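# Move wooden block from bench to cart floor

## Task

Lift the wooden block from the bench and lay it flat on the cart's floor at the handle end, next to the profiles. The drop flap must stay open, and anything already in place must still be in place at the end. Finish with both hands empty and clear of the cart, having released the block and backed away. The robot must not fall or be left tilted, and at the end it must be touching nothing.

## Robot and tools

Robot: a Rainbow Robotics RB-Y1. It has a two-wheel drive base with rear casters, a folding torso (squat, shift, pitch, yaw), a head, and two 7-joint arms, each ending in a parallel gripper with a wrist camera case that sticks out sideways. The base is 0.58 m wide and runs from 0.10 m in front of the wheel axle to 0.57 m behind it. Turning in place sweeps a 0.58 m radius. The base cannot move sideways.

Frames (metres): the base frame has its origin on the floor under the middle of the drive axle, with x forward, y to the left and z up. The chest, left_hand and right_hand readouts are in this frame. A hand point is the centre between its finger pads. The fingers point along the hand's -z axis and close along its x axis. Printed hand positions can be off, especially at long reach or under load. base_odometry is measured against the base frame as it was at the scene's start. It counts wheel turns only, so slip shows up as travel. Heading is in rad, positive to the left.

Tool move: one action plus optional "cameras" and "blocking". An action is one of: "base" and/or "joints", optionally with min_time_s or contact_limits; "target", optionally with min_time_s; or contact_limits alone. A move with no action only reports the state.
- base: a single velocity command {"x_m_s", "turn_rad_s", "for_s"}. These are velocities relative to the robot, not a pose. x_m_s is forward speed, 0.005 to 0.4 m/s in either direction, or 0. turn_rad_s is a left turn, 0.02 to 1.509 rad/s in either direction, or 0. for_s is 0.1 to 5 s. Any velocity left out is 0. Acceleration is 0.4 m/s² (0.5 rad/s² when turning), so the base coasts after the command ends. If |x| + 0.27·|turn| exceeds 0.4, both are scaled down together.
- joints: absolute targets, keyed by joint name, in rad (grippers in m of opening, 0 to 0.1). Ranges: torso_squat_rad 0 to 1.2; torso_shift_rad -0.3 to 0.6; torso_pitch_rad -0.2 to 1.4 (positive bows forward); torso_yaw_rad ±1.5 (lift both arms out at least 0.2 rad first); shoulder pitch ±2.356 (negative swings forward); left shoulder roll 0 to 3.141, right shoulder roll -3.141 to 0 (both move outward as magnitude grows); shoulder yaw ±2.094; elbow -2.617 to 0.01 (negative bends); forearm roll ±3.141; wrist pitch -1.57 to 1.919; hand roll ±2.705; head_pan_rad ±0.523; head_tilt_rad -0.35 to 1.57 (positive looks down). Combined torso limits: squat+shift ≤ 1.52; squat−shift+pitch ≤ 1.57; shift+0.5·pitch−0.4·squat ≤ 0.7; shift+0.3·pitch−0.5·squat ≤ 0.39.
- target: an absolute pose for one hand: side "left"/"right"; x, y, z in metres in the base frame (-3 to 3); quat_wxyz in the same form the hand lines print. It is solved once into joint angles, so the hand follows an arc. Break long moves into short steps. A target cannot be sent while another move is still running.
- min_time_s: 0.1 to 8 s, the shortest duration allowed for each arm, head or torso motion.
- contact_limits: gripper current caps in mA, 200 to 672.5, keyed left_gripper_m/right_gripper_m. A cap lowers grip force and stays in effect until changed.
- blocking: false makes the call return within about 0.5 s. A later move overrides only the parts it names.

To grasp, command an opening at least 0.005 m narrower than the object. A status of "off_target" or "done" on the gripper is then normal.

Other tools: wait(seconds 0 to 10) reports the state without commanding anything. stop brakes everything that is moving. zoom_image(camera, region [x0,y0,x1,y1], at most 504×504 px) enlarges the latest image. read_manual returns licence text. finished_scene(scene = current scene number) ends the scene and cannot be undone. Cameras: head_camera (896x504), left_wrist_camera and right_wrist_camera (644x364). Their calibrations are listed per camera as K and T_world_to_cam, mapping from the base frame.

Reading results: "move" shows done or the most serious status. Hand status is reached (within 10 mm and 2°), short (with the remaining error), or refused (with a reason). Joint statuses include done, off_target (it may still be pushing), not_followed (the arm-collision check withheld it), time_out, contact_stop (torso only; it halts the whole torso group), limit_stop_at_<name> (self-collision guard or built-in limit), torque_fault (everything freezes for 10 s) and limit_stop_at_motor_heat. After a refused call, or a stop you did not command, the rest of that reply's move/wait/finished_scene calls are skipped. on_its_own reports activity you did not command. motor_effort gives wheel load in %: a reading above about 30 at rest means the base is pushing on something. lidar_m gives 12 distances, in 30° sectors counter-clockwise starting straight ahead, in a plane 0.23 m above the floor. Wrist force and torque readings are raw and offset. External joint torques estimate outside loads.

Avoid: driving into furniture, since the base does not stop on contact. Stalled wheels shut the motors off for 2 s, and the upper body catching on edges can tip the robot. Heavy or far-forward loads, and hard stops after driving forward, can also tip it. Do not press or crash the arms into each other, including the grippers, fingers and camera cases. Roughly 0.5 rad of outward shoulder roll keeps the hands apart. Do not hit or push hard against things, drop the block, or let go of it while it is moving. Keep arms from staying outstretched or pushing toward unreachable poses, which heats the motors. At the end, open the gripper, lift away, and back off so nothing is in contact.

Each tool is called after "Emit:" as a command line: name --argument value for each argument, lists and objects as JSON in quotes; but a table of rows of numbers goes row by row, as --pt "numbers of a row", without its own name.

## Session

Emit:
move

Scene clock: 0.00 s.
Joint torques (N m): no reading
External joint torques (N m): no reading
Motor temperatures (°C): left_arm=[30 28 32 36 34 33 38] | right_arm=[34 30 32 30 35 36 34]
Wrist force (N): no reading
Wrist torque (N m): no reading
Wrist force, peak (N): no reading
base_odometry: x=+0.000 y=+0.000 heading=+0.000
lidar_m: 0.75 1.03 1.57 4.58 1.52 1.08 1.02 1.07 1.44 3.60 1.10 0.78
base_status: not commanded
joint_positions: torso_squat_rad=+0.350 torso_shift_rad=+0.000 torso_pitch_rad=+0.000 torso_yaw_rad=+0.000 left_shoulder_pitch_rad=+0.037 left_shoulder_roll_rad=+0.004 left_shoulder_yaw_rad=-0.043 left_elbow_rad=-0.196 left_forearm_roll_rad=-0.014 left_wrist_pitch_rad=+0.002 left_hand_roll_rad=+0.027 left_gripper_m=+0.099 right_shoulder_pitch_rad=-0.040 right_shoulder_roll_rad=-0.021 right_shoulder_yaw_rad=-0.018 right_elbow_rad=-0.235 right_forearm_roll_rad=+0.049 right_wrist_pitch_rad=-0.014 right_hand_roll_rad=+0.035 right_gripper_m=+0.099 head_pan_rad=+0.000 head_tilt_rad=+0.400
joint_status: not commanded
wheel_motors_off: 0
motor_effort: left_wheel=+0 right_wheel=+0
chest: x=-0.2280 y=+0.0001 z=+1.2475 quat_wxyz=(+1.000, +0.000, +0.000, +0.000) (m; base frame)
left_hand: x=-0.1598 y=+0.2200 z=+0.5653 quat_wxyz=(+0.997, +0.000, -0.079, -0.009) (m; base frame)
right_hand: x=-0.0823 y=-0.2360 z=+0.5770 quat_wxyz=(+0.989, -0.016, -0.142, +0.041) (m; base frame)
pictures: head_camera, left_wrist_camera, right_wrist_camera
camera_calibration:
left_wrist_camera: T_world_to_cam=[[0.988724, 0.00955725, 0.149443, 0.0708295], [-0.0605519, -0.88722, 0.457355, -0.0439141], [0.13696, -0.461247, -0.876637, 0.69141], [0, 0, 0, 1]] pos_world=[-0.167385, 0.279272, 0.615616]
right_wrist_camera: T_world_to_cam=[[-0.945892, -0.11441, -0.303643, 0.0691098], [-0.245093, 0.865166, 0.437513, -0.0414065], [0.212646, 0.488261, -0.846394, 0.69334], [0, 0, 0, 1]] pos_world=[-0.0922137, -0.2948, 0.62594]

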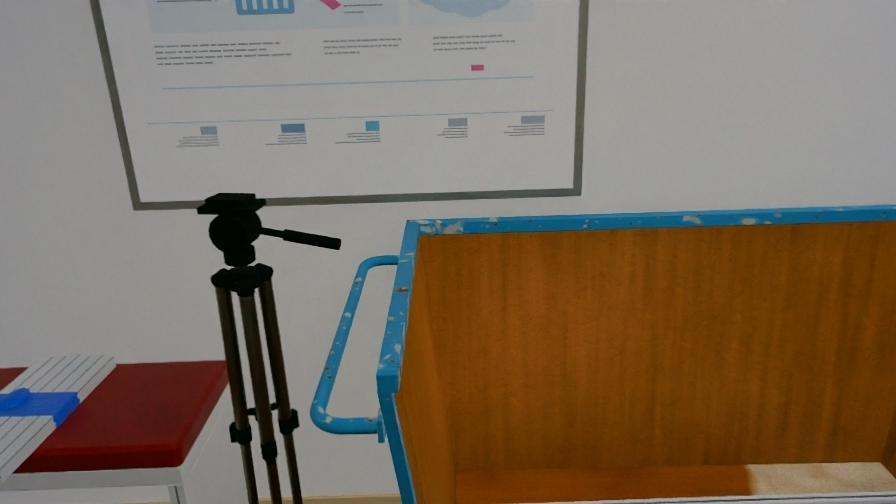

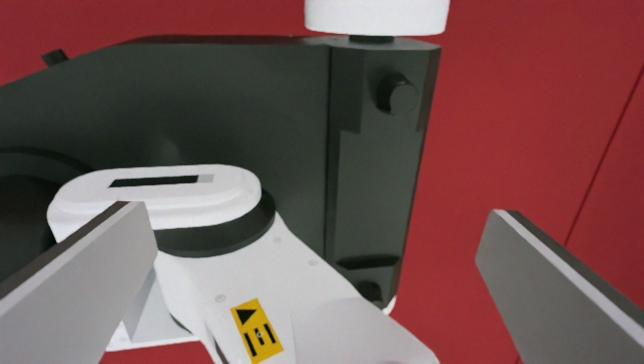

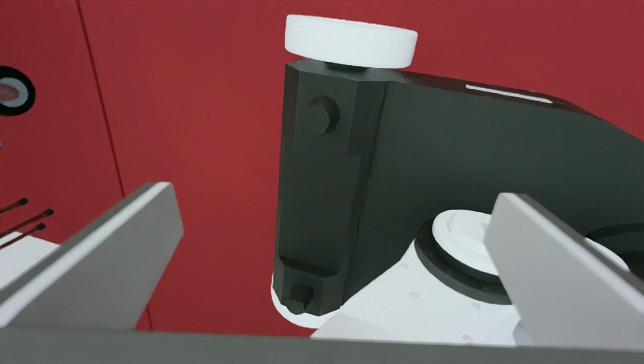

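Emit:
move --joints '{"head_tilt_rad":0.85}' --cameras '["head_camera"]'

Emit:
move --joints '{"head_tilt_rad":0.7,"head_pan_rad":0.52}' --cameras '["head_camera"]'

Emit:
move --joints '{"head_tilt_rad":0.7,"head_pan_rad":-0.52}' --cameras '["head_camera"]'

Scene clock: 2.13 s.
Joint torques (N m): left_arm=[-1.92 -0.78 0.76 -0.45 -0.13 -0.71 -0.03] | right_arm=[-3.36 -0.19 -0.68 -1.44 -0.07 -0.5 -0.1]
External joint torques (N m): left_arm=[-0.54 -0.92 0.75 0.1 -0.13 -0.28 -0.02] | right_arm=[0.24 0.93 -0.63 0.19 -0.13 0.1 -0.11]
Motor temperatures (°C): left_arm=[30 28 32 36 34 33 38] | right_arm=[34 30 32 30 35 36 34]
Wrist force (N): left_arm=[-0.3 1.2 -7.5] | right_arm=[-2.4 1.3 -5.1]
Wrist torque (N m): left_arm=[-0.27 0.08 0.10] | right_arm=[-0.12 -0.06 -0.10]
Wrist force, peak (N): left_arm=[-0.7 1.3 -8.3] | right_arm=[-2.9 0.8 -5.4]
move: done
base_odometry: x=+0.000 y=+0.000 heading=+0.000
lidar_m: 0.75 1.03 1.56 4.58 1.52 1.08 1.02 1.07 1.44 3.61 1.10 0.79
base_status: not commanded
joint_positions: torso_squat_rad=+0.350 torso_shift_rad=+0.000 torso_pitch_rad=+0.000 torso_yaw_rad=+0.000 left_shoulder_pitch_rad=+0.037 left_shoulder_roll_rad=+0.004 left_shoulder_yaw_rad=-0.043 left_elbow_rad=-0.196 left_forearm_roll_rad=-0.014 left_wrist_pitch_rad=+0.002 left_hand_roll_rad=+0.027 left_gripper_m=+0.099 right_shoulder_pitch_rad=-0.040 right_shoulder_roll_rad=-0.021 right_shoulder_yaw_rad=-0.018 right_elbow_rad=-0.235 right_forearm_roll_rad=+0.049 right_wrist_pitch_rad=-0.014 right_hand_roll_rad=+0.035 right_gripper_m=+0.099 head_pan_rad=+0.000 head_tilt_rad=+0.850
joint_status: all done
wheel_motors_off: 0
motor_effort: left_wheel=+0(1) right_wheel=+0(2)
chest: x=-0.2280 y=+0.0001 z=+1.2475 quat_wxyz=(+1.000, +0.000, +0.000, +0.000) (m; base frame)
left_hand: x=-0.1598 y=+0.2200 z=+0.5653 quat_wxyz=(+0.997, +0.000, -0.079, -0.009) (m; base frame)
right_hand: x=-0.0823 y=-0.2360 z=+0.5770 quat_wxyz=(+0.989, -0.016, -0.142, +0.041) (m; base frame)
pictures: head_camera
camera_calibration:
head_camera: T_world_to_cam=[[-0.00598885, -0.999504, -0.0309109, 0.0427237], [-0.712307, 0.0259593, -0.701388, 0.920231], [0.701843, 0.0178175, -0.712109, 1.12053], [0, 0, 0, 1]] pos_world=[-0.130693, -0.00115112, 1.4447]

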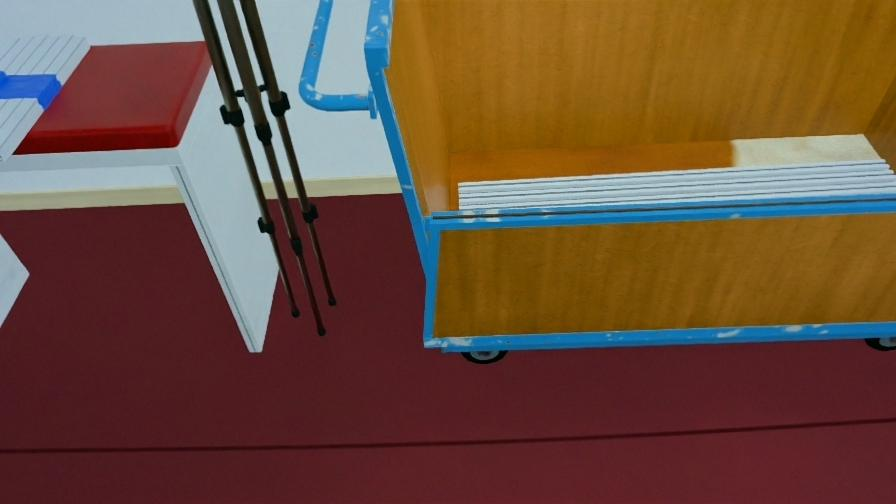

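Scene clock: 3.13 s.
Joint torques (N m): left_arm=[-1.59 -0.8 0.76 -0.35 0 -0.63 -0.08] | right_arm=[-3.57 -0.65 -0.75 -1.45 -0.12 -0.59 0]
External joint torques (N m): left_arm=[-0.2 -0.95 0.75 0.21 0 -0.21 -0.07] | right_arm=[0.03 0.47 -0.7 0.18 -0.18 0.01 -0.01]
Motor temperatures (°C): left_arm=[30 28 32 36 34 33 38] | right_arm=[34 30 32 30 35 36 34]
Wrist force (N): left_arm=[-0.6 0.8 -7.2] | right_arm=[-2.5 0.9 -4.8]
Wrist torque (N m): left_arm=[-0.26 0.04 0.09] | right_arm=[-0.08 -0.07 -0.13]
Wrist force, peak (N): left_arm=[0.2 1.8 -8.1] | right_arm=[-2.9 1.1 -5.5]
move: done
base_odometry: x=+0.000 y=+0.000 heading=+0.000
lidar_m: 0.74 1.03 1.57 4.56 1.52 1.08 1.02 1.08 1.44 3.61 1.10 0.78
base_status: not commanded
joint_positions: torso_squat_rad=+0.350 torso_shift_rad=+0.000 torso_pitch_rad=+0.000 torso_yaw_rad=+0.000 left_shoulder_pitch_rad=+0.037 left_shoulder_roll_rad=+0.004 left_shoulder_yaw_rad=-0.043 left_elbow_rad=-0.196 left_forearm_roll_rad=-0.014 left_wrist_pitch_rad=+0.002 left_hand_roll_rad=+0.027 left_gripper_m=+0.099 right_shoulder_pitch_rad=-0.040 right_shoulder_roll_rad=-0.021 right_shoulder_yaw_rad=-0.018 right_elbow_rad=-0.235 right_forearm_roll_rad=+0.049 right_wrist_pitch_rad=-0.014 right_hand_roll_rad=+0.035 right_gripper_m=+0.099 head_pan_rad=+0.520 head_tilt_rad=+0.700
joint_status: all done
wheel_motors_off: 0
motor_effort: left_wheel=+0(1) right_wheel=+0(2)
chest: x=-0.2280 y=+0.0001 z=+1.2475 quat_wxyz=(+1.000, +0.000, +0.000, +0.000) (m; base frame)
left_hand: x=-0.1598 y=+0.2200 z=+0.5653 quat_wxyz=(+0.997, +0.000, -0.079, -0.009) (m; base frame)
right_hand: x=-0.0823 y=-0.2360 z=+0.5770 quat_wxyz=(+0.989, -0.016, -0.142, +0.041) (m; base frame)
pictures: head_camera
camera_calibration:
head_camera: T_world_to_cam=[[0.495443, -0.868071, -0.0314483, 0.146782], [-0.533229, -0.275356, -0.799904, 1.09972], [0.685714, 0.413076, -0.599304, 0.953836], [0, 0, 0, 1]] pos_world=[-0.14038, 0.0362239, 1.45592]

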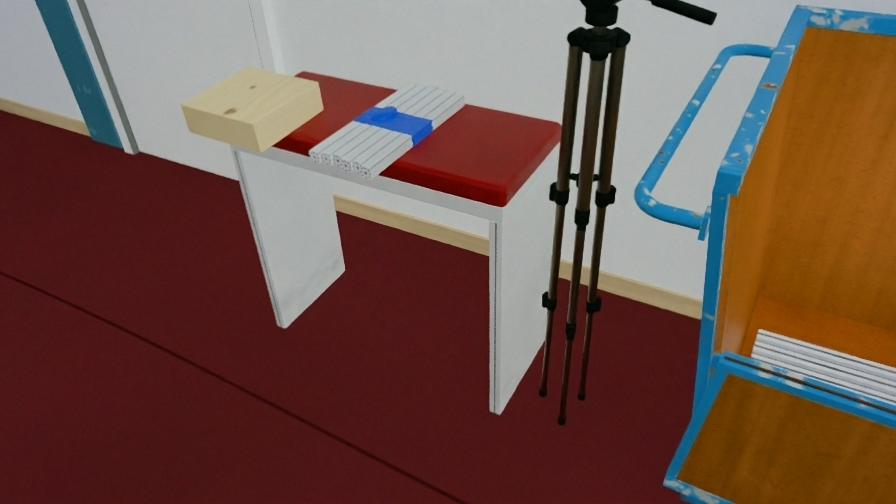

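Scene clock: 4.50 s.
Joint torques (N m): left_arm=[-1.38 -0.8 0.67 -0.55 -0.08 -0.7 0.02] | right_arm=[-3.32 -0.53 -0.71 -1.61 -0.12 -0.53 -0.09]
External joint torques (N m): left_arm=[0 -0.95 0.66 0.01 -0.08 -0.28 0.03] | right_arm=[0.27 0.59 -0.67 0.02 -0.18 0.07 -0.11]
Motor temperatures (°C): left_arm=[30 28 32 36 34 33 38] | right_arm=[34 30 32 30 35 36 34]
Wrist force (N): left_arm=[-0.3 1.5 -7.1] | right_arm=[-2.7 1.1 -4.8]
Wrist torque (N m): left_arm=[-0.31 0.14 0.06] | right_arm=[-0.09 -0.12 -0.07]
Wrist force, peak (N): left_arm=[-0.2 1.4 -8.1] | right_arm=[-2.7 1.4 -5.3]
move: done
base_odometry: x=+0.000 y=+0.000 heading=+0.000
lidar_m: 0.74 1.03 1.57 4.56 1.52 1.07 1.02 1.07 1.44 3.60 1.10 0.77
base_status: not commanded
joint_positions: torso_squat_rad=+0.350 torso_shift_rad=+0.000 torso_pitch_rad=+0.000 torso_yaw_rad=+0.000 left_shoulder_pitch_rad=+0.037 left_shoulder_roll_rad=+0.004 left_shoulder_yaw_rad=-0.043 left_elbow_rad=-0.196 left_forearm_roll_rad=-0.014 left_wrist_pitch_rad=+0.002 left_hand_roll_rad=+0.027 left_gripper_m=+0.099 right_shoulder_pitch_rad=-0.040 right_shoulder_roll_rad=-0.021 right_shoulder_yaw_rad=-0.018 right_elbow_rad=-0.235 right_forearm_roll_rad=+0.049 right_wrist_pitch_rad=-0.014 right_hand_roll_rad=+0.035 right_gripper_m=+0.099 head_pan_rad=-0.520 head_tilt_rad=+0.700
joint_status: all done
wheel_motors_off: 0
motor_effort: left_wheel=+0(1) right_wheel=+0(2)
chest: x=-0.2280 y=+0.0001 z=+1.2475 quat_wxyz=(+1.000, +0.000, +0.000, +0.000) (m; base frame)
left_hand: x=-0.1598 y=+0.2200 z=+0.5653 quat_wxyz=(+0.997, +0.000, -0.079, -0.009) (m; base frame)
right_hand: x=-0.0823 y=-0.2360 z=+0.5770 quat_wxyz=(+0.989, -0.016, -0.142, +0.041) (m; base frame)
pictures: head_camera
camera_calibration:
head_camera: T_world_to_cam=[[-0.497734, -0.866759, -0.031459, -0.057845], [-0.507354, 0.320382, -0.799967, 1.10502], [0.703457, -0.38221, -0.599219, 0.957513], [0, 0, 0, 1]] pos_world=[-0.141724, -0.0381954, 1.45592]

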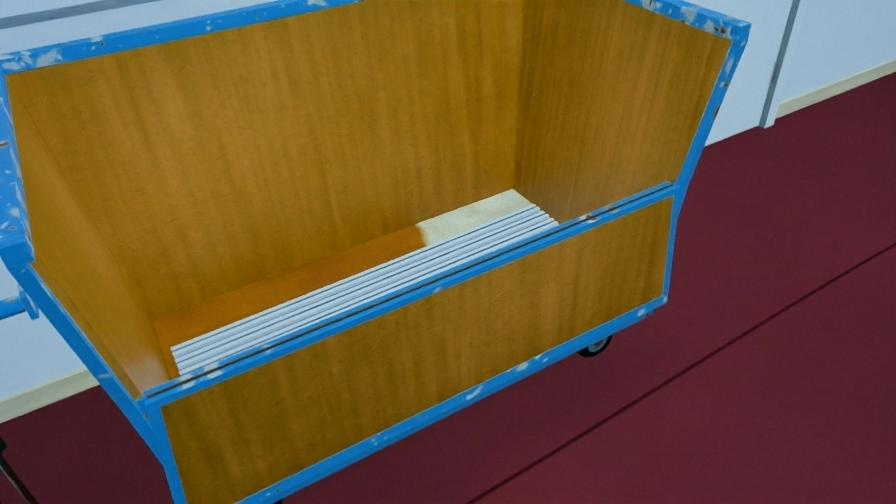

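Emit:
move --joints '{"head_tilt_rad":0.6,"head_pan_rad":-0.15,"torso_squat_rad":0,"torso_pitch_rad":0.4}' --cameras '["head_camera"]'

Emit:
move --joints '{"head_tilt_rad":0.3,"head_pan_rad":0.52}' --cameras '["head_camera"]'

Scene clock: 19.17 s.
Joint torques (N m): left_arm=[8.49 -0.67 0.79 3.81 -0.06 0.17 -0.03] | right_arm=[7.48 -0.08 -0.93 2.9 -0.29 0.12 -0.01]
External joint torques (N m): left_arm=[-0.9 -0.95 0.76 0.11 -0.05 -0.2 -0.04] | right_arm=[0.28 0.82 -0.71 0.45 -0.26 -0.04 0]
Motor temperatures (°C): left_arm=[30 28 32 36 34 33 38] | right_arm=[34 30 32 30 35 36 34]
Wrist force (N): left_arm=[1.8 1.2 -7.8] | right_arm=[-0.4 1.1 -5.4]
Wrist torque (N m): left_arm=[-0.24 0.20 0.06] | right_arm=[-0.08 0.03 -0.09]
Wrist force, peak (N): left_arm=[2.4 1.1 -8.5] | right_arm=[-2.5 1.6 -5.6]
move: done
base_odometry: x=+0.000 y=+0.000 heading=+0.000
lidar_m: 0.74 1.04 1.57 4.57 1.52 1.09 1.03 1.07 1.43 3.61 1.10 0.79
base_status: not commanded
joint_positions: torso_squat_rad=+0.000 torso_shift_rad=+0.000 torso_pitch_rad=+0.400 torso_yaw_rad=+0.000 left_shoulder_pitch_rad=+0.037 left_shoulder_roll_rad=+0.004 left_shoulder_yaw_rad=-0.043 left_elbow_rad=-0.196 left_forearm_roll_rad=-0.014 left_wrist_pitch_rad=+0.002 left_hand_roll_rad=+0.027 left_gripper_m=+0.099 right_shoulder_pitch_rad=-0.040 right_shoulder_roll_rad=-0.021 right_shoulder_yaw_rad=-0.018 right_elbow_rad=-0.235 right_forearm_roll_rad=+0.049 right_wrist_pitch_rad=-0.014 right_hand_roll_rad=+0.035 right_gripper_m=+0.099 head_pan_rad=-0.150 head_tilt_rad=+0.600
joint_status: all done
wheel_motors_off: 0
motor_effort: left_wheel=+0(1) right_wheel=+1(2)
chest: x=-0.1075 y=+0.0001 z=+1.2655 quat_wxyz=(+0.980, +0.000, +0.199, +0.000) (m; base frame)
left_hand: x=-0.3103 y=+0.2200 z=+0.6106 quat_wxyz=(+0.993, -0.002, +0.120, -0.008) (m; base frame)
right_hand: x=-0.2344 y=-0.2360 z=+0.5913 quat_wxyz=(+0.997, -0.008, +0.057, +0.043) (m; base frame)
pictures: head_camera
camera_calibration:
head_camera: T_world_to_cam=[[-0.148188, -0.988549, 0.0284734, -0.0432416], [-0.800233, 0.102942, -0.590788, 0.895661], [0.581092, -0.110333, -0.806324, 1.11266], [0, 0, 0, 1]] pos_world=[0.0637714, -0.0121842, 1.42754]

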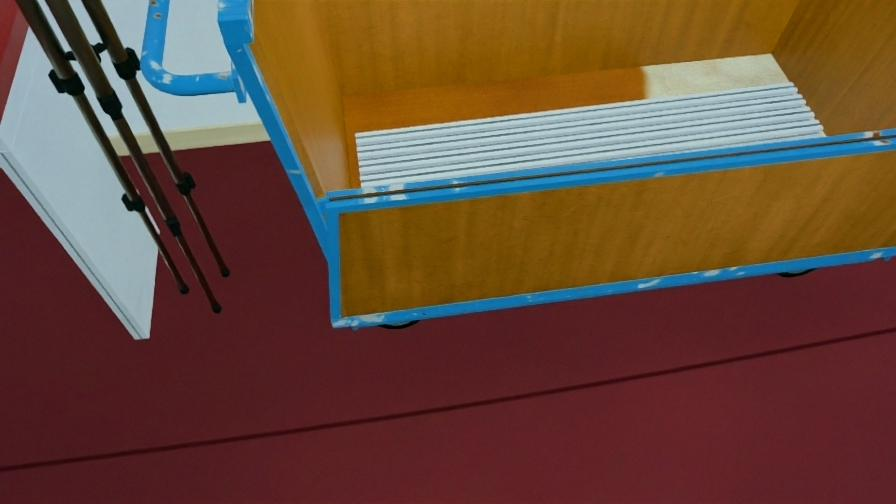

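Scene clock: 20.27 s.
Joint torques (N m): left_arm=[8.62 -0.84 0.69 3.79 -0.06 0.24 0.14] | right_arm=[7.3 -0.37 -0.7 3.05 -0.15 0.23 -0.1]
External joint torques (N m): left_arm=[-0.77 -1.12 0.66 0.09 -0.05 -0.13 0.13] | right_arm=[0.1 0.53 -0.49 0.6 -0.12 0.07 -0.09]
Motor temperatures (°C): left_arm=[30 28 32 36 34 33 38] | right_arm=[34 30 32 30 35 36 34]
Wrist force (N): left_arm=[2.2 0.9 -7.3] | right_arm=[-0.1 0.5 -5.5]
Wrist torque (N m): left_arm=[-0.22 0.25 0.03] | right_arm=[-0.04 0.06 -0.07]
Wrist force, peak (N): left_arm=[1.8 0.6 -8.3] | right_arm=[-0.5 0.6 -5.5]
move: done
base_odometry: x=+0.000 y=+0.000 heading=+0.000
lidar_m: 0.74 1.04 1.57 4.57 1.53 1.08 1.02 1.08 1.45 3.59 1.10 0.78
base_status: not commanded
joint_positions: torso_squat_rad=+0.000 torso_shift_rad=+0.000 torso_pitch_rad=+0.400 torso_yaw_rad=+0.000 left_shoulder_pitch_rad=+0.037 left_shoulder_roll_rad=+0.004 left_shoulder_yaw_rad=-0.043 left_elbow_rad=-0.196 left_forearm_roll_rad=-0.014 left_wrist_pitch_rad=+0.002 left_hand_roll_rad=+0.027 left_gripper_m=+0.099 right_shoulder_pitch_rad=-0.040 right_shoulder_roll_rad=-0.021 right_shoulder_yaw_rad=-0.018 right_elbow_rad=-0.235 right_forearm_roll_rad=+0.049 right_wrist_pitch_rad=-0.014 right_hand_roll_rad=+0.035 right_gripper_m=+0.099 head_pan_rad=+0.520 head_tilt_rad=+0.300
joint_status: all done
wheel_motors_off: 0
motor_effort: left_wheel=+0(1) right_wheel=+0(2)
chest: x=-0.1075 y=+0.0001 z=+1.2655 quat_wxyz=(+0.980, +0.000, +0.199, +0.000) (m; base frame)
left_hand: x=-0.3103 y=+0.2200 z=+0.6106 quat_wxyz=(+0.993, -0.002, +0.120, -0.008) (m; base frame)
right_hand: x=-0.2344 y=-0.2360 z=+0.5913 quat_wxyz=(+0.997, -0.008, +0.057, +0.043) (m; base frame)
pictures: head_camera
camera_calibration:
head_camera: T_world_to_cam=[[0.454745, -0.861933, -0.224229, 0.326571], [-0.582153, -0.0971312, -0.807257, 1.20964], [0.674021, 0.497632, -0.545947, 0.738163], [0, 0, 0, 1]] pos_world=[0.0581526, 0.031643, 1.45272]

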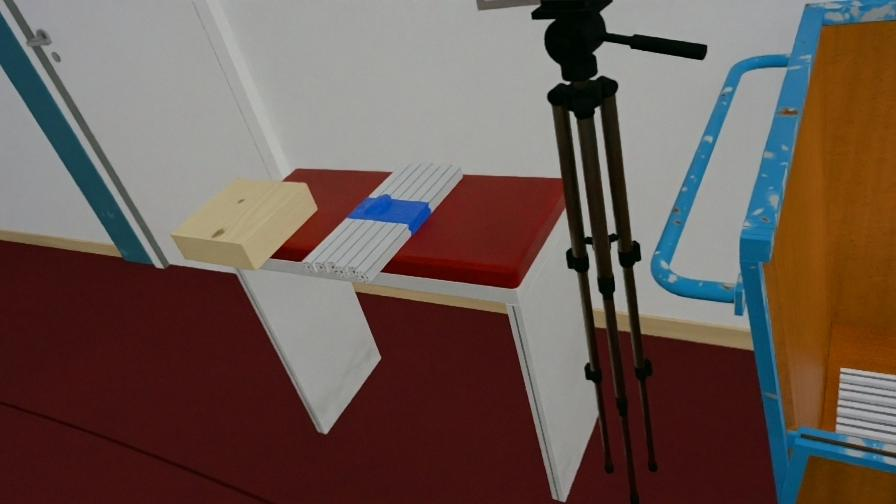

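Emit:
move --base '{"turn_rad_s":0.5,"for_s":3.1416}' --joints '{"torso_squat_rad":0.35,"torso_pitch_rad":0.0,"head_pan_rad":0,"head_tilt_rad":0.6}' --cameras '["head_camera"]'

Emit:
move --base '{"x_m_s":0.35,"for_s":3.65}' --cameras '["head_camera"]'

Emit:
move --base '{"turn_rad_s":-0.5,"for_s":3.1416}' --cameras '["head_camera"]'

Scene clock: 30.60 s.
Joint torques (N m): left_arm=[-1.61 -0.71 0.82 -0.48 -0.11 -0.68 -0.1] | right_arm=[-3.84 -0.5 -0.45 -1.4 -0.06 -0.63 -0.11]
External joint torques (N m): left_arm=[-0.23 -0.87 0.81 0.08 -0.11 -0.26 -0.09] | right_arm=[-0.24 0.61 -0.41 0.24 -0.12 -0.04 -0.13]
Motor temperatures (°C): left_arm=[30 28 32 36 34 33 37] | right_arm=[34 30 32 30 35 36 34]
Wrist force (N): left_arm=[-0.5 1.5 -8.0] | right_arm=[-2.7 1.3 -5.1]
Wrist torque (N m): left_arm=[-0.33 0.07 0.11] | right_arm=[-0.11 -0.09 -0.09]
Wrist force, peak (N): left_arm=[2.3 1.8 -8.3] | right_arm=[-3.4 1.2 -4.9]
move: done
base_odometry: x=+0.000 y=+0.000 heading=+1.566
lidar_m: 4.51 1.51 1.08 1.02 1.06 1.42 3.68 1.12 0.80 0.76 1.07 1.57
base_status: done (sent for 3.13 of 3.13 s)
joint_positions: torso_squat_rad=+0.350 torso_shift_rad=+0.000 torso_pitch_rad=+0.000 torso_yaw_rad=+0.000 left_shoulder_pitch_rad=+0.037 left_shoulder_roll_rad=+0.004 left_shoulder_yaw_rad=-0.043 left_elbow_rad=-0.196 left_forearm_roll_rad=-0.014 left_wrist_pitch_rad=+0.002 left_hand_roll_rad=+0.027 left_gripper_m=+0.099 right_shoulder_pitch_rad=-0.040 right_shoulder_roll_rad=-0.021 right_shoulder_yaw_rad=-0.018 right_elbow_rad=-0.235 right_forearm_roll_rad=+0.049 right_wrist_pitch_rad=-0.014 right_hand_roll_rad=+0.035 right_gripper_m=+0.099 head_pan_rad=+0.000 head_tilt_rad=+0.600
joint_status: all done
wheel_motors_off: 0
motor_effort: left_wheel=+6(34) right_wheel=+18(48)
chest: x=-0.2280 y=+0.0001 z=+1.2475 quat_wxyz=(+1.000, +0.000, +0.000, +0.000) (m; base frame)
left_hand: x=-0.1598 y=+0.2200 z=+0.5653 quat_wxyz=(+0.997, +0.000, -0.079, -0.009) (m; base frame)
right_hand: x=-0.0824 y=-0.2360 z=+0.5770 quat_wxyz=(+0.989, -0.016, -0.142, +0.041) (m; base frame)
pictures: head_camera
camera_calibration:
head_camera: T_world_to_cam=[[0.00184679, -0.999504, -0.0314345, 0.0449936], [-0.516616, 0.0259612, -0.855823, 1.184], [0.856215, 0.0178201, -0.516312, 0.868926], [0, 0, 0, 1]] pos_world=[-0.132398, -0.00125112, 1.46335]

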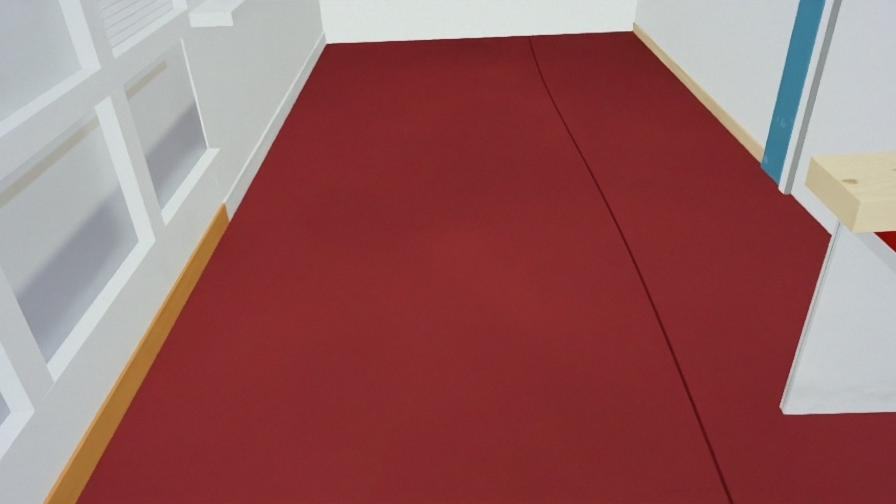

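Scene clock: 35.50 s.
Joint torques (N m): left_arm=[-1.16 -0.88 0.54 -0.45 -0.07 -0.53 -0.08] | right_arm=[-3.29 -0.48 -0.82 -1.21 -0.02 -0.63 -0.04]
External joint torques (N m): left_arm=[0.22 -1.03 0.53 0.1 -0.08 -0.1 -0.07] | right_arm=[0.3 0.64 -0.77 0.42 -0.08 -0.03 -0.05]
Motor temperatures (°C): left_arm=[30 28 32 36 34 33 37] | right_arm=[34 30 32 30 35 36 34]
Wrist force (N): left_arm=[0.1 1.7 -7.6] | right_arm=[-2.7 1.4 -5.1]
Wrist torque (N m): left_arm=[-0.33 0.14 0.09] | right_arm=[-0.11 -0.10 -0.08]
Wrist force, peak (N): left_arm=[-0.3 2.0 -8.4] | right_arm=[-3.2 1.1 -5.3]
move: done
base_odometry: x=+0.005 y=+1.283 heading=+1.568
lidar_m: 4.32 1.56 1.10 1.06 1.10 1.47 3.79 1.42 1.16 0.89 1.50 2.06
base_status: done (sent for 3.67 of 3.67 s)
joint_positions: torso_squat_rad=+0.350 torso_shift_rad=+0.000 torso_pitch_rad=+0.000 torso_yaw_rad=+0.000 left_shoulder_pitch_rad=+0.037 left_shoulder_roll_rad=+0.004 left_shoulder_yaw_rad=-0.043 left_elbow_rad=-0.196 left_forearm_roll_rad=-0.014 left_wrist_pitch_rad=+0.002 left_hand_roll_rad=+0.027 left_gripper_m=+0.099 right_shoulder_pitch_rad=-0.040 right_shoulder_roll_rad=-0.021 right_shoulder_yaw_rad=-0.018 right_elbow_rad=-0.235 right_forearm_roll_rad=+0.049 right_wrist_pitch_rad=-0.014 right_hand_roll_rad=+0.035 right_gripper_m=+0.099 head_pan_rad=+0.000 head_tilt_rad=+0.600
joint_status: not commanded
wheel_motors_off: 0
motor_effort: left_wheel=+18(47) right_wheel=-18(49)
chest: x=-0.2280 y=+0.0001 z=+1.2475 quat_wxyz=(+1.000, +0.000, +0.000, +0.000) (m; base frame)
left_hand: x=-0.1597 y=+0.2200 z=+0.5653 quat_wxyz=(+0.997, +0.000, -0.079, -0.009) (m; base frame)
right_hand: x=-0.0823 y=-0.2360 z=+0.5770 quat_wxyz=(+0.989, -0.016, -0.142, +0.041) (m; base frame)
pictures: head_camera
camera_calibration:
head_camera: T_world_to_cam=[[0.00184319, -0.999504, -0.0314327, 0.0449903], [-0.516689, 0.02596, -0.85578, 1.18398], [0.856171, 0.0178183, -0.516385, 0.868942], [0, 0, 0, 1]] pos_world=[-0.132298, -0.00125112, 1.46335]

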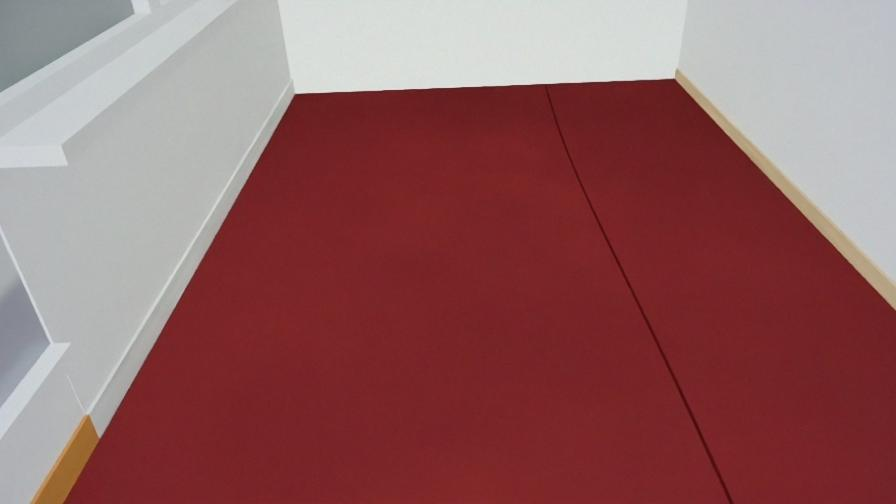

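Scene clock: 40.00 s.
Joint torques (N m): left_arm=[-1.54 -1.02 0.72 -0.47 -0.02 -0.71 -0.07] | right_arm=[-2.95 -0.54 -0.89 -1.43 -0.14 -0.6 0.03]
External joint torques (N m): left_arm=[-0.16 -1.17 0.71 0.08 -0.03 -0.29 -0.06] | right_arm=[0.64 0.58 -0.85 0.2 -0.21 0 0.02]
Motor temperatures (°C): left_arm=[30 28 32 36 34 33 37] | right_arm=[34 30 32 30 35 36 34]
Wrist force (N): left_arm=[0.4 1.4 -7.7] | right_arm=[-2.5 0.7 -5.1]
Wrist torque (N m): left_arm=[-0.34 0.21 0.08] | right_arm=[-0.05 -0.08 -0.10]
Wrist force, peak (N): left_arm=[-0.5 1.5 -8.5] | right_arm=[-3.3 0.9 -5.5]
move: done
base_odometry: x=+0.005 y=+1.283 heading=+0.002
lidar_m: 0.89 1.51 2.01 4.32 1.57 1.11 1.06 1.11 1.47 3.71 1.40 1.15
base_status: done (sent for 3.13 of 3.13 s)
joint_positions: torso_squat_rad=+0.350 torso_shift_rad=+0.000 torso_pitch_rad=+0.000 torso_yaw_rad=+0.000 left_shoulder_pitch_rad=+0.037 left_shoulder_roll_rad=+0.004 left_shoulder_yaw_rad=-0.043 left_elbow_rad=-0.196 left_forearm_roll_rad=-0.014 left_wrist_pitch_rad=+0.002 left_hand_roll_rad=+0.027 left_gripper_m=+0.099 right_shoulder_pitch_rad=-0.040 right_shoulder_roll_rad=-0.021 right_shoulder_yaw_rad=-0.018 right_elbow_rad=-0.235 right_forearm_roll_rad=+0.049 right_wrist_pitch_rad=-0.014 right_hand_roll_rad=+0.035 right_gripper_m=+0.099 head_pan_rad=+0.000 head_tilt_rad=+0.600
joint_status: not commanded
wheel_motors_off: 0
motor_effort: left_wheel=+23(47) right_wheel=+3(50)
chest: x=-0.2280 y=+0.0001 z=+1.2475 quat_wxyz=(+1.000, +0.000, +0.000, +0.000) (m; base frame)
left_hand: x=-0.1597 y=+0.2200 z=+0.5653 quat_wxyz=(+0.997, +0.000, -0.079, -0.009) (m; base frame)
right_hand: x=-0.0823 y=-0.2359 z=+0.5770 quat_wxyz=(+0.989, -0.016, -0.142, +0.041) (m; base frame)
pictures: head_camera
camera_calibration:
head_camera: T_world_to_cam=[[0.00184319, -0.999504, -0.0314327, 0.0449903], [-0.516689, 0.02596, -0.85578, 1.18398], [0.856171, 0.0178183, -0.516385, 0.868942], [0, 0, 0, 1]] pos_world=[-0.132298, -0.00125112, 1.46335]

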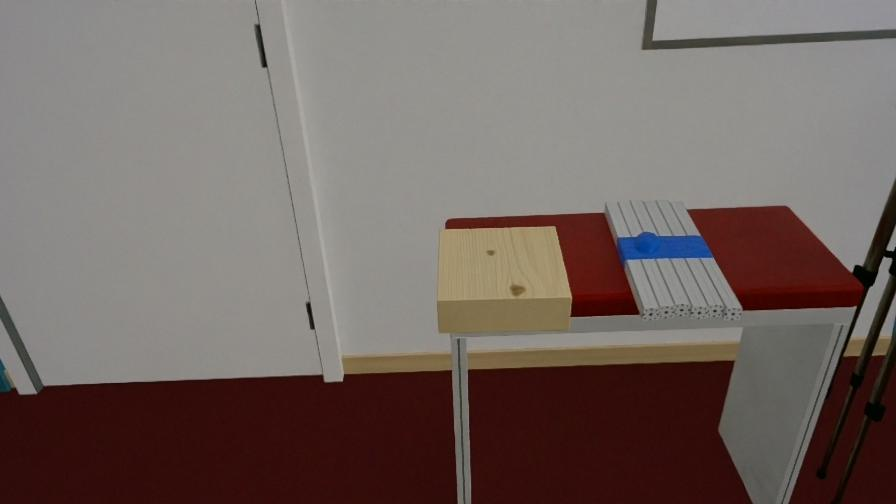

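Emit:
move --base '{"x_m_s":0.25,"for_s":1.4}' --joints '{"head_tilt_rad":0.9,"head_pan_rad":0,"torso_pitch_rad":0.3}' --cameras '["head_camera"]'

Scene clock: 57.77 s.
Joint torques (N m): left_arm=[6.37 -0.63 0.82 2.65 -0.11 -0.06 -0.04] | right_arm=[5.34 -0.4 -0.44 2 -0.1 0.07 0.06]
External joint torques (N m): left_arm=[-0.41 -0.88 0.79 -0.01 -0.1 -0.23 -0.04] | right_arm=[0.79 0.57 -0.27 0.55 -0.09 0.1 0.06]
Motor temperatures (°C): left_arm=[30 28 32 35 34 33 37] | right_arm=[34 30 32 30 35 36 34]
Wrist force (N): left_arm=[1.4 1.3 -7.1] | right_arm=[-0.6 1.1 -5.3]
Wrist torque (N m): left_arm=[-0.25 0.18 0.07] | right_arm=[-0.07 0.01 -0.10]
Wrist force, peak (N): left_arm=[2.4 1.8 -8.4] | right_arm=[-2.8 1.4 -5.3]
move: done
base_odometry: x=+0.355 y=+1.283 heading=+0.001
lidar_m: 0.52 1.19 1.56 4.03 2.07 1.48 1.39 1.46 1.96 1.68 0.88 0.98
base_status: done (sent for 1.4 of 1.4 s)
joint_positions: torso_squat_rad=+0.350 torso_shift_rad=+0.000 torso_pitch_rad=+0.300 torso_yaw_rad=+0.000 left_shoulder_pitch_rad=+0.037 left_shoulder_roll_rad=+0.004 left_shoulder_yaw_rad=-0.043 left_elbow_rad=-0.196 left_forearm_roll_rad=-0.014 left_wrist_pitch_rad=+0.002 left_hand_roll_rad=+0.027 left_gripper_m=+0.099 right_shoulder_pitch_rad=-0.040 right_shoulder_roll_rad=-0.021 right_shoulder_yaw_rad=-0.018 right_elbow_rad=-0.235 right_forearm_roll_rad=+0.049 right_wrist_pitch_rad=-0.014 right_hand_roll_rad=+0.035 right_gripper_m=+0.099 head_pan_rad=+0.000 head_tilt_rad=+0.900
joint_status: all done
wheel_motors_off: 0
motor_effort: left_wheel=-10(51) right_wheel=+8(48)
chest: x=-0.1365 y=+0.0001 z=+1.2337 quat_wxyz=(+0.989, +0.000, +0.150, +0.000) (m; base frame)
left_hand: x=-0.2729 y=+0.2200 z=+0.5618 quat_wxyz=(+0.997, -0.002, +0.071, -0.009) (m; base frame)
right_hand: x=-0.1955 y=-0.2360 z=+0.5501 quat_wxyz=(+0.999, -0.010, +0.007, +0.043) (m; base frame)
pictures: head_camera
camera_calibration:
head_camera: T_world_to_cam=[[-0.0163215, -0.999501, -0.0270262, 0.0365288], [-0.909662, 0.0260633, -0.414532, 0.588354], [0.415029, 0.0178189, -0.909634, 1.25861], [0, 0, 0, 1]] pos_world=[0.0134395, -0.00125082, 1.38975]

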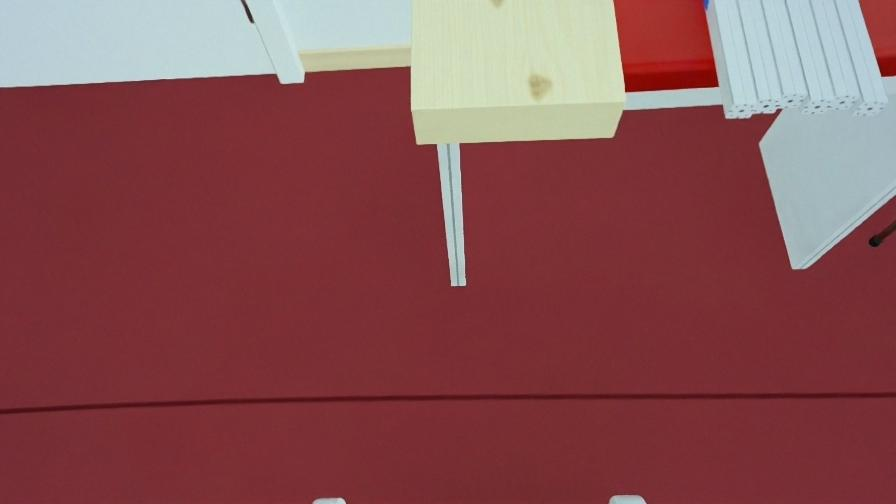

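Emit:
move --base '{"x_m_s":-0.3,"for_s":1.2}' --joints '{"torso_pitch_rad":0.0}' --cameras '[]'

Emit:
move --base '{"turn_rad_s":-0.5,"for_s":3.1416}' --cameras '[]'

Emit:
move --base '{"x_m_s":0.35,"for_s":4.37}' --cameras '[]'

Emit:
move --base '{"turn_rad_s":0.5,"for_s":3.1416}' --cameras '[]'

Emit:
move --base '{"x_m_s":0.25,"for_s":1.4}' --joints '{"torso_squat_rad":0.1,"torso_pitch_rad":0.55,"head_tilt_rad":0.55}' --cameras '["head_camera"]'

Scene clock: 66.07 s.
Joint torques (N m): left_arm=[-1.82 -0.45 0.9 -0.41 -0.1 -0.59 0.03] | right_arm=[-3.57 -0.56 -0.6 -1.25 0.04 -0.59 -0.04]
External joint torques (N m): left_arm=[-0.43 -0.6 0.89 0.15 -0.1 -0.17 0.04] | right_arm=[0.04 0.56 -0.56 0.38 -0.03 0.01 -0.05]
Motor temperatures (°C): left_arm=[30 28 32 35 34 33 37] | right_arm=[34 30 32 30 35 36 34]
Wrist force (N): left_arm=[0.0 2.2 -8.0] | right_arm=[-2.8 1.1 -5.0]
Wrist torque (N m): left_arm=[-0.38 0.15 0.07] | right_arm=[-0.09 -0.12 -0.08]
Wrist force, peak (N): left_arm=[2.3 1.5 -8.4] | right_arm=[-3.1 1.2 -5.2]
move: done
base_odometry: x=-0.005 y=+1.283 heading=-0.001
lidar_m: 0.89 1.50 2.03 4.31 1.56 1.10 1.05 1.09 1.47 3.65 1.41 1.14
base_status: done (sent for 1.2 of 1.2 s)
joint_positions: torso_squat_rad=+0.350 torso_shift_rad=+0.000 torso_pitch_rad=+0.000 torso_yaw_rad=+0.000 left_shoulder_pitch_rad=+0.037 left_shoulder_roll_rad=+0.004 left_shoulder_yaw_rad=-0.043 left_elbow_rad=-0.196 left_forearm_roll_rad=-0.014 left_wrist_pitch_rad=+0.002 left_hand_roll_rad=+0.027 left_gripper_m=+0.099 right_shoulder_pitch_rad=-0.040 right_shoulder_roll_rad=-0.021 right_shoulder_yaw_rad=-0.018 right_elbow_rad=-0.235 right_forearm_roll_rad=+0.049 right_wrist_pitch_rad=-0.014 right_hand_roll_rad=+0.035 right_gripper_m=+0.099 head_pan_rad=+0.000 head_tilt_rad=+0.900
joint_status: all done
wheel_motors_off: 0
motor_effort: left_wheel=-22(32) right_wheel=+20(53)
chest: x=-0.2281 y=+0.0001 z=+1.2475 quat_wxyz=(+1.000, +0.000, +0.000, +0.000) (m; base frame)
left_hand: x=-0.1598 y=+0.2200 z=+0.5653 quat_wxyz=(+0.997, +0.000, -0.079, -0.009) (m; base frame)
right_hand: x=-0.0824 y=-0.2360 z=+0.5770 quat_wxyz=(+0.989, -0.016, -0.142, +0.041) (m; base frame)
pictures: none
No camera images: "cameras" was empty.

Scene clock: 70.53 s.
Joint torques (N m): left_arm=[-2 -0.52 0.9 -0.63 -0.05 -0.75 0.01] | right_arm=[-3.54 -0.63 -0.31 -1.49 -0.02 -0.52 -0.08]
External joint torques (N m): left_arm=[-0.62 -0.67 0.89 -0.07 -0.05 -0.32 0.02] | right_arm=[0.06 0.49 -0.27 0.14 -0.08 0.08 -0.1]
Motor temperatures (°C): left_arm=[30 28 32 35 34 33 37] | right_arm=[34 30 32 30 35 36 34]
Wrist force (N): left_arm=[-0.6 0.6 -7.8] | right_arm=[-2.5 1.4 -4.7]
Wrist torque (N m): left_arm=[-0.22 0.09 0.07] | right_arm=[-0.14 -0.09 -0.09]
Wrist force, peak (N): left_arm=[0.0 1.3 -8.3] | right_arm=[-2.9 1.0 -5.3]
move: done
base_odometry: x=-0.005 y=+1.283 heading=-1.567
lidar_m: 3.61 1.40 1.16 0.90 1.52 2.02 4.30 1.56 1.12 1.05 1.06 1.43
base_status: done (sent for 3.13 of 3.13 s)
joint_positions: torso_squat_rad=+0.350 torso_shift_rad=+0.000 torso_pitch_rad=+0.000 torso_yaw_rad=+0.000 left_shoulder_pitch_rad=+0.037 left_shoulder_roll_rad=+0.004 left_shoulder_yaw_rad=-0.043 left_elbow_rad=-0.196 left_forearm_roll_rad=-0.014 left_wrist_pitch_rad=+0.002 left_hand_roll_rad=+0.027 left_gripper_m=+0.099 right_shoulder_pitch_rad=-0.040 right_shoulder_roll_rad=-0.021 right_shoulder_yaw_rad=-0.018 right_elbow_rad=-0.235 right_forearm_roll_rad=+0.049 right_wrist_pitch_rad=-0.014 right_hand_roll_rad=+0.035 right_gripper_m=+0.099 head_pan_rad=+0.000 head_tilt_rad=+0.900
joint_status: not commanded
wheel_motors_off: 0
motor_effort: left_wheel=+19(55) right_wheel=+8(50)
chest: x=-0.2280 y=+0.0001 z=+1.2475 quat_wxyz=(+1.000, +0.000, +0.000, +0.000) (m; base frame)
left_hand: x=-0.1598 y=+0.2200 z=+0.5653 quat_wxyz=(+0.997, +0.000, -0.079, -0.009) (m; base frame)
right_hand: x=-0.0824 y=-0.2360 z=+0.5770 quat_wxyz=(+0.989, -0.016, -0.142, +0.041) (m; base frame)
pictures: none
No camera images: "cameras" was empty.

Scene clock: 76.10 s.
Joint torques (N m): left_arm=[-0.96 -0.77 0.63 -0.48 -0.16 -0.58 -0.02] | right_arm=[-2.89 -0.42 -0.43 -1.27 -0.13 -0.58 0.04]
External joint torques (N m): left_arm=[0.42 -0.92 0.62 0.07 -0.16 -0.16 -0.01] | right_arm=[0.7 0.69 -0.38 0.36 -0.19 0.02 0.02]
Motor temperatures (°C): left_arm=[30 28 32 35 34 32 37] | right_arm=[34 30 32 30 35 36 34]
Wrist force (N): left_arm=[0.2 1.4 -7.0] | right_arm=[-2.9 0.7 -4.5]
Wrist torque (N m): left_arm=[-0.30 0.22 0.10] | right_arm=[-0.07 -0.14 -0.11]
Wrist force, peak (N): left_arm=[-0.4 1.7 -8.4] | right_arm=[-2.7 1.1 -5.5]
move: done
base_odometry: x=-0.001 y=-0.245 heading=-1.567
lidar_m: 3.36 1.17 0.83 0.78 0.82 1.80 4.60 1.47 1.04 0.99 1.02 1.35
base_status: done (sent for 4.37 of 4.37 s)
joint_positions: torso_squat_rad=+0.350 torso_shift_rad=+0.000 torso_pitch_rad=+0.000 torso_yaw_rad=+0.000 left_shoulder_pitch_rad=+0.037 left_shoulder_roll_rad=+0.004 left_shoulder_yaw_rad=-0.043 left_elbow_rad=-0.196 left_forearm_roll_rad=-0.014 left_wrist_pitch_rad=+0.002 left_hand_roll_rad=+0.027 left_gripper_m=+0.099 right_shoulder_pitch_rad=-0.040 right_shoulder_roll_rad=-0.021 right_shoulder_yaw_rad=-0.018 right_elbow_rad=-0.235 right_forearm_roll_rad=+0.049 right_wrist_pitch_rad=-0.014 right_hand_roll_rad=+0.035 right_gripper_m=+0.099 head_pan_rad=+0.000 head_tilt_rad=+0.900
joint_status: not commanded
wheel_motors_off: 0
motor_effort: left_wheel=+0(47) right_wheel=+2(48)
chest: x=-0.2280 y=+0.0001 z=+1.2475 quat_wxyz=(+1.000, +0.000, +0.000, +0.000) (m; base frame)
left_hand: x=-0.1597 y=+0.2200 z=+0.5653 quat_wxyz=(+0.997, +0.000, -0.079, -0.009) (m; base frame)
right_hand: x=-0.0823 y=-0.2359 z=+0.5770 quat_wxyz=(+0.989, -0.016, -0.142, +0.041) (m; base frame)
pictures: none
No camera images: "cameras" was empty.

Scene clock: 80.57 s.
Joint torques (N m): left_arm=[-1.32 -0.79 0.67 -0.68 -0.02 -0.72 -0.12] | right_arm=[-3.03 -0.67 -0.43 -1.24 -0.1 -0.39 0.09]
External joint torques (N m): left_arm=[0.07 -0.95 0.66 -0.13 -0.02 -0.29 -0.11] | right_arm=[0.57 0.44 -0.39 0.39 -0.16 0.21 0.07]
Motor temperatures (°C): left_arm=[30 28 32 35 34 32 37] | right_arm=[34 30 32 30 35 36 34]
Wrist force (N): left_arm=[-0.3 0.8 -7.1] | right_arm=[-2.7 1.2 -4.7]
Wrist torque (N m): left_arm=[-0.26 0.14 0.11] | right_arm=[-0.10 -0.11 -0.13]
Wrist force, peak (N): left_arm=[-0.2 1.4 -8.6] | right_arm=[-3.0 0.6 -5.7]
move: done
base_odometry: x=-0.001 y=-0.245 heading=-0.001
lidar_m: 0.78 0.82 1.79 4.41 1.45 1.04 0.98 1.03 1.37 3.41 1.17 0.83
base_status: done (sent for 3.13 of 3.13 s)
joint_positions: torso_squat_rad=+0.350 torso_shift_rad=+0.000 torso_pitch_rad=+0.000 torso_yaw_rad=+0.000 left_shoulder_pitch_rad=+0.037 left_shoulder_roll_rad=+0.004 left_shoulder_yaw_rad=-0.043 left_elbow_rad=-0.196 left_forearm_roll_rad=-0.014 left_wrist_pitch_rad=+0.002 left_hand_roll_rad=+0.027 left_gripper_m=+0.099 right_shoulder_pitch_rad=-0.040 right_shoulder_roll_rad=-0.021 right_shoulder_yaw_rad=-0.018 right_elbow_rad=-0.235 right_forearm_roll_rad=+0.049 right_wrist_pitch_rad=-0.014 right_hand_roll_rad=+0.035 right_gripper_m=+0.099 head_pan_rad=+0.000 head_tilt_rad=+0.900
joint_status: not commanded
wheel_motors_off: 0
motor_effort: left_wheel=+5(49) right_wheel=+20(45)
chest: x=-0.2280 y=+0.0001 z=+1.2475 quat_wxyz=(+1.000, +0.000, +0.000, +0.000) (m; base frame)
left_hand: x=-0.1597 y=+0.2200 z=+0.5653 quat_wxyz=(+0.997, +0.000, -0.079, -0.009) (m; base frame)
right_hand: x=-0.0823 y=-0.2360 z=+0.5770 quat_wxyz=(+0.989, -0.016, -0.142, +0.041) (m; base frame)
pictures: none
No camera images: "cameras" was empty.

Scene clock: 83.20 s.
Joint torques (N m): left_arm=[12.16 -0.31 0.91 5.23 -0.08 0.47 0.01] | right_arm=[11.69 -0.5 -1.32 4.69 -0.17 0.43 -0.07]
External joint torques (N m): left_arm=[-0.99 -0.63 0.87 0.06 -0.07 -0.19 -0.01] | right_arm=[0.65 0.27 -1.05 0.78 -0.1 -0.01 -0.05]
Motor temperatures (°C): left_arm=[30 28 32 35 34 32 37] | right_arm=[34 30 32 30 35 36 34]
Wrist force (N): left_arm=[3.6 1.2 -7.1] | right_arm=[0.8 1.1 -5.4]
Wrist torque (N m): left_arm=[-0.29 0.38 0.09] | right_arm=[-0.08 0.12 -0.08]
Wrist force, peak (N): left_arm=[3.0 1.1 -8.0] | right_arm=[-3.3 1.2 -5.1]
move: done
base_odometry: x=+0.349 y=-0.245 heading=+0.000
lidar_m: 0.43 0.46 0.92 4.29 1.95 1.41 1.33 1.38 1.85 4.66 0.65 0.46
base_status: done (sent for 1.4 of 1.4 s)
joint_positions: torso_squat_rad=+0.100 torso_shift_rad=+0.000 torso_pitch_rad=+0.550 torso_yaw_rad=+0.000 left_shoulder_pitch_rad=+0.037 left_shoulder_roll_rad=+0.004 left_shoulder_yaw_rad=-0.043 left_elbow_rad=-0.196 left_forearm_roll_rad=-0.014 left_wrist_pitch_rad=+0.002 left_hand_roll_rad=+0.027 left_gripper_m=+0.099 right_shoulder_pitch_rad=-0.040 right_shoulder_roll_rad=-0.021 right_shoulder_yaw_rad=-0.018 right_elbow_rad=-0.235 right_forearm_roll_rad=+0.049 right_wrist_pitch_rad=-0.014 right_hand_roll_rad=+0.035 right_gripper_m=+0.099 head_pan_rad=+0.000 head_tilt_rad=+0.550
joint_status: all done
wheel_motors_off: 0
motor_effort: left_wheel=+9(47) right_wheel=-11(49)
chest: x=-0.0662 y=+0.0001 z=+1.2408 quat_wxyz=(+0.962, +0.000, +0.272, +0.000) (m; base frame)
left_hand: x=-0.3647 y=+0.2200 z=+0.6235 quat_wxyz=(+0.981, -0.003, +0.194, -0.008) (m; base frame)
right_hand: x=-0.2924 y=-0.2360 z=+0.5931 quat_wxyz=(+0.990, -0.005, +0.132, +0.044) (m; base frame)
pictures: head_camera
camera_calibration:
head_camera: T_world_to_cam=[[-0.0135407, -0.999502, -0.0285197, 0.0398149], [-0.863728, 0.026062, -0.503285, 0.805522], [0.503777, 0.0178184, -0.86365, 1.12537], [0, 0, 0, 1]] pos_world=[0.129353, -0.00125082, 1.37847]

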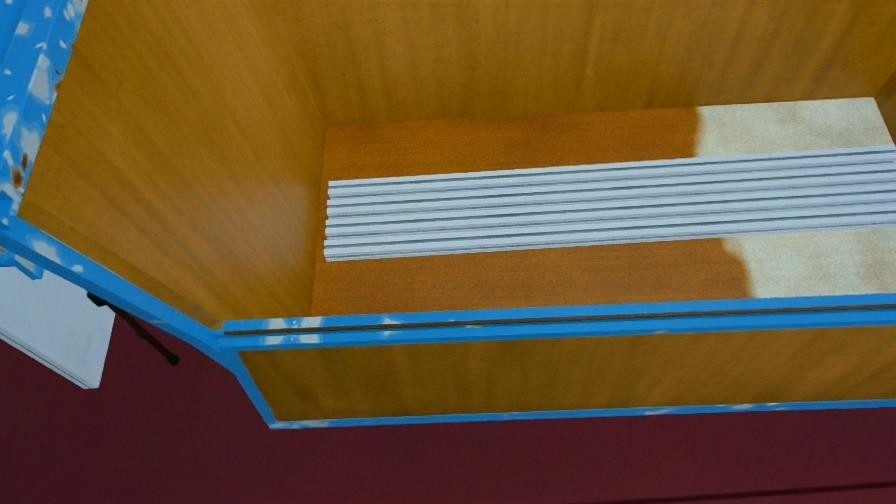

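Emit:
move --joints '{"torso_squat_rad":0.3,"torso_pitch_rad":0.9,"head_tilt_rad":0.5}' --cameras '["head_camera"]'

Emit:
move --joints '{"head_pan_rad":0.4}' --cameras '["head_camera"]'

Scene clock: 91.60 s.
Joint torques (N m): left_arm=[18.93 -0.36 0.78 8.07 -0.04 1.04 0.03] | right_arm=[19.59 0.07 -1.34 7.9 -0.2 1.1 -0.11]
External joint torques (N m): left_arm=[-1.67 -0.74 0.73 -0.05 -0.02 -0.23 -0.01] | right_arm=[0.68 0.49 -0.96 0.96 -0.06 0.04 -0.08]
Motor temperatures (°C): left_arm=[31 28 32 36 34 32 37] | right_arm=[34 30 32 30 35 36 34]
Wrist force (N): left_arm=[4.9 1.3 -6.0] | right_arm=[3.0 0.3 -4.3]
Wrist torque (N m): left_arm=[-0.28 0.36 0.05] | right_arm=[-0.01 0.24 -0.07]
Wrist force, peak (N): left_arm=[4.0 1.5 -8.0] | right_arm=[0.8 0.8 -5.5]
move: done
base_odometry: x=+0.349 y=-0.245 heading=+0.000
lidar_m: 0.44 0.45 0.91 4.30 1.96 1.39 1.33 1.39 1.87 4.65 0.64 0.46
base_status: not commanded
joint_positions: torso_squat_rad=+0.300 torso_shift_rad=+0.000 torso_pitch_rad=+0.900 torso_yaw_rad=+0.000 left_shoulder_pitch_rad=+0.037 left_shoulder_roll_rad=+0.004 left_shoulder_yaw_rad=-0.043 left_elbow_rad=-0.196 left_forearm_roll_rad=-0.014 left_wrist_pitch_rad=+0.002 left_hand_roll_rad=+0.027 left_gripper_m=+0.099 right_shoulder_pitch_rad=-0.040 right_shoulder_roll_rad=-0.021 right_shoulder_yaw_rad=-0.018 right_elbow_rad=-0.235 right_forearm_roll_rad=+0.049 right_wrist_pitch_rad=-0.014 right_hand_roll_rad=+0.035 right_gripper_m=+0.099 head_pan_rad=+0.000 head_tilt_rad=+0.500
joint_status: all done
wheel_motors_off: 0
motor_effort: left_wheel=+9(12) right_wheel=-11(12)
chest: x=+0.0144 y=+0.0001 z=+1.1416 quat_wxyz=(+0.900, +0.000, +0.435, +0.000) (m; base frame)
left_hand: x=-0.4777 y=+0.2200 z=+0.6642 quat_wxyz=(+0.932, -0.004, +0.362, -0.008) (m; base frame)
right_hand: x=-0.4202 y=-0.2360 z=+0.6107 quat_wxyz=(+0.952, +0.003, +0.302, +0.044) (m; base frame)
pictures: head_camera
camera_calibration:
head_camera: T_world_to_cam=[[-0.0213641, -0.999501, -0.0232463, 0.0320913], [-0.973871, 0.0260633, -0.225603, 0.513267], [0.226097, 0.0178191, -0.973942, 1.11951], [0, 0, 0, 1]] pos_world=[0.247424, -0.00125082, 1.20688]

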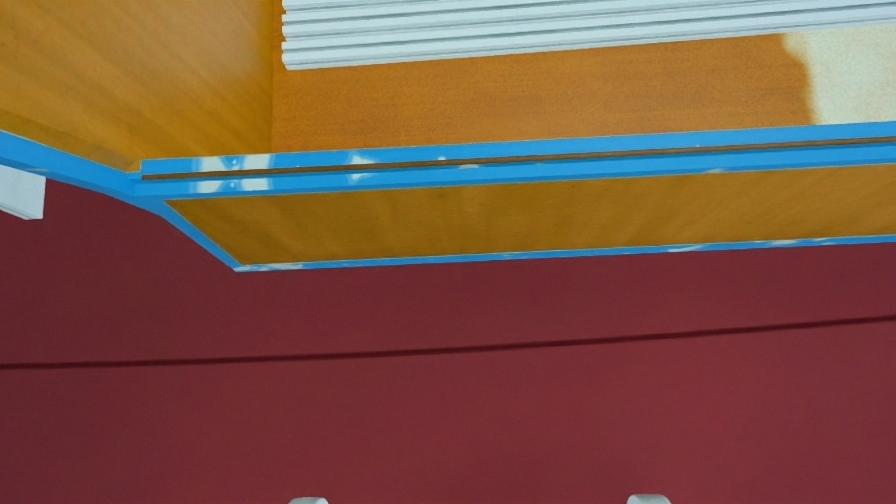

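Scene clock: 92.53 s.
Joint torques (N m): left_arm=[18.74 -0.55 0.54 8.24 -0.11 1.09 0.06] | right_arm=[19.65 0.18 -0.92 7.74 -0.31 1.17 -0.09]
External joint torques (N m): left_arm=[-1.86 -0.93 0.49 0.12 -0.1 -0.18 0.02] | right_arm=[0.74 0.6 -0.54 0.8 -0.17 0.11 -0.06]
Motor temperatures (°C): left_arm=[31 28 32 36 34 32 37] | right_arm=[34 30 32 30 35 36 34]
Wrist force (N): left_arm=[4.5 0.8 -6.1] | right_arm=[2.6 0.5 -4.8]
Wrist torque (N m): left_arm=[-0.22 0.34 0.04] | right_arm=[-0.07 0.18 -0.06]
Wrist force, peak (N): left_arm=[5.1 1.3 -7.0] | right_arm=[2.6 0.5 -4.8]
move: done
base_odometry: x=+0.349 y=-0.245 heading=+0.000
lidar_m: 0.42 0.45 0.91 4.30 1.97 1.40 1.33 1.39 1.87 4.65 0.65 0.45
base_status: not commanded
joint_positions: torso_squat_rad=+0.300 torso_shift_rad=+0.000 torso_pitch_rad=+0.900 torso_yaw_rad=+0.000 left_shoulder_pitch_rad=+0.037 left_shoulder_roll_rad=+0.004 left_shoulder_yaw_rad=-0.043 left_elbow_rad=-0.196 left_forearm_roll_rad=-0.014 left_wrist_pitch_rad=+0.002 left_hand_roll_rad=+0.027 left_gripper_m=+0.099 right_shoulder_pitch_rad=-0.040 right_shoulder_roll_rad=-0.021 right_shoulder_yaw_rad=-0.018 right_elbow_rad=-0.235 right_forearm_roll_rad=+0.049 right_wrist_pitch_rad=-0.014 right_hand_roll_rad=+0.035 right_gripper_m=+0.099 head_pan_rad=+0.400 head_tilt_rad=+0.500
joint_status: all done
wheel_motors_off: 0
motor_effort: left_wheel=+9(11) right_wheel=-10(12)
chest: x=+0.0144 y=+0.0001 z=+1.1416 quat_wxyz=(+0.900, +0.000, +0.435, +0.000) (m; base frame)
left_hand: x=-0.4777 y=+0.2200 z=+0.6642 quat_wxyz=(+0.932, -0.004, +0.362, -0.008) (m; base frame)
right_hand: x=-0.4202 y=-0.2360 z=+0.6107 quat_wxyz=(+0.952, +0.003, +0.302, +0.044) (m; base frame)
pictures: head_camera
camera_calibration:
head_camera: T_world_to_cam=[[0.220325, -0.91871, -0.327764, 0.367645], [-0.959158, -0.142939, -0.244099, 0.533723], [0.177406, 0.368159, -0.912681, 1.05195], [0, 0, 0, 1]] pos_world=[0.244301, 0.0267639, 1.21088]

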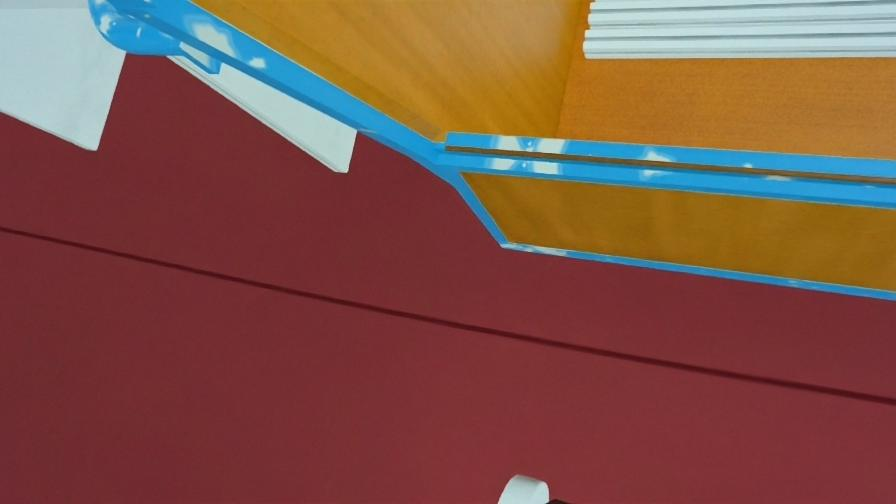

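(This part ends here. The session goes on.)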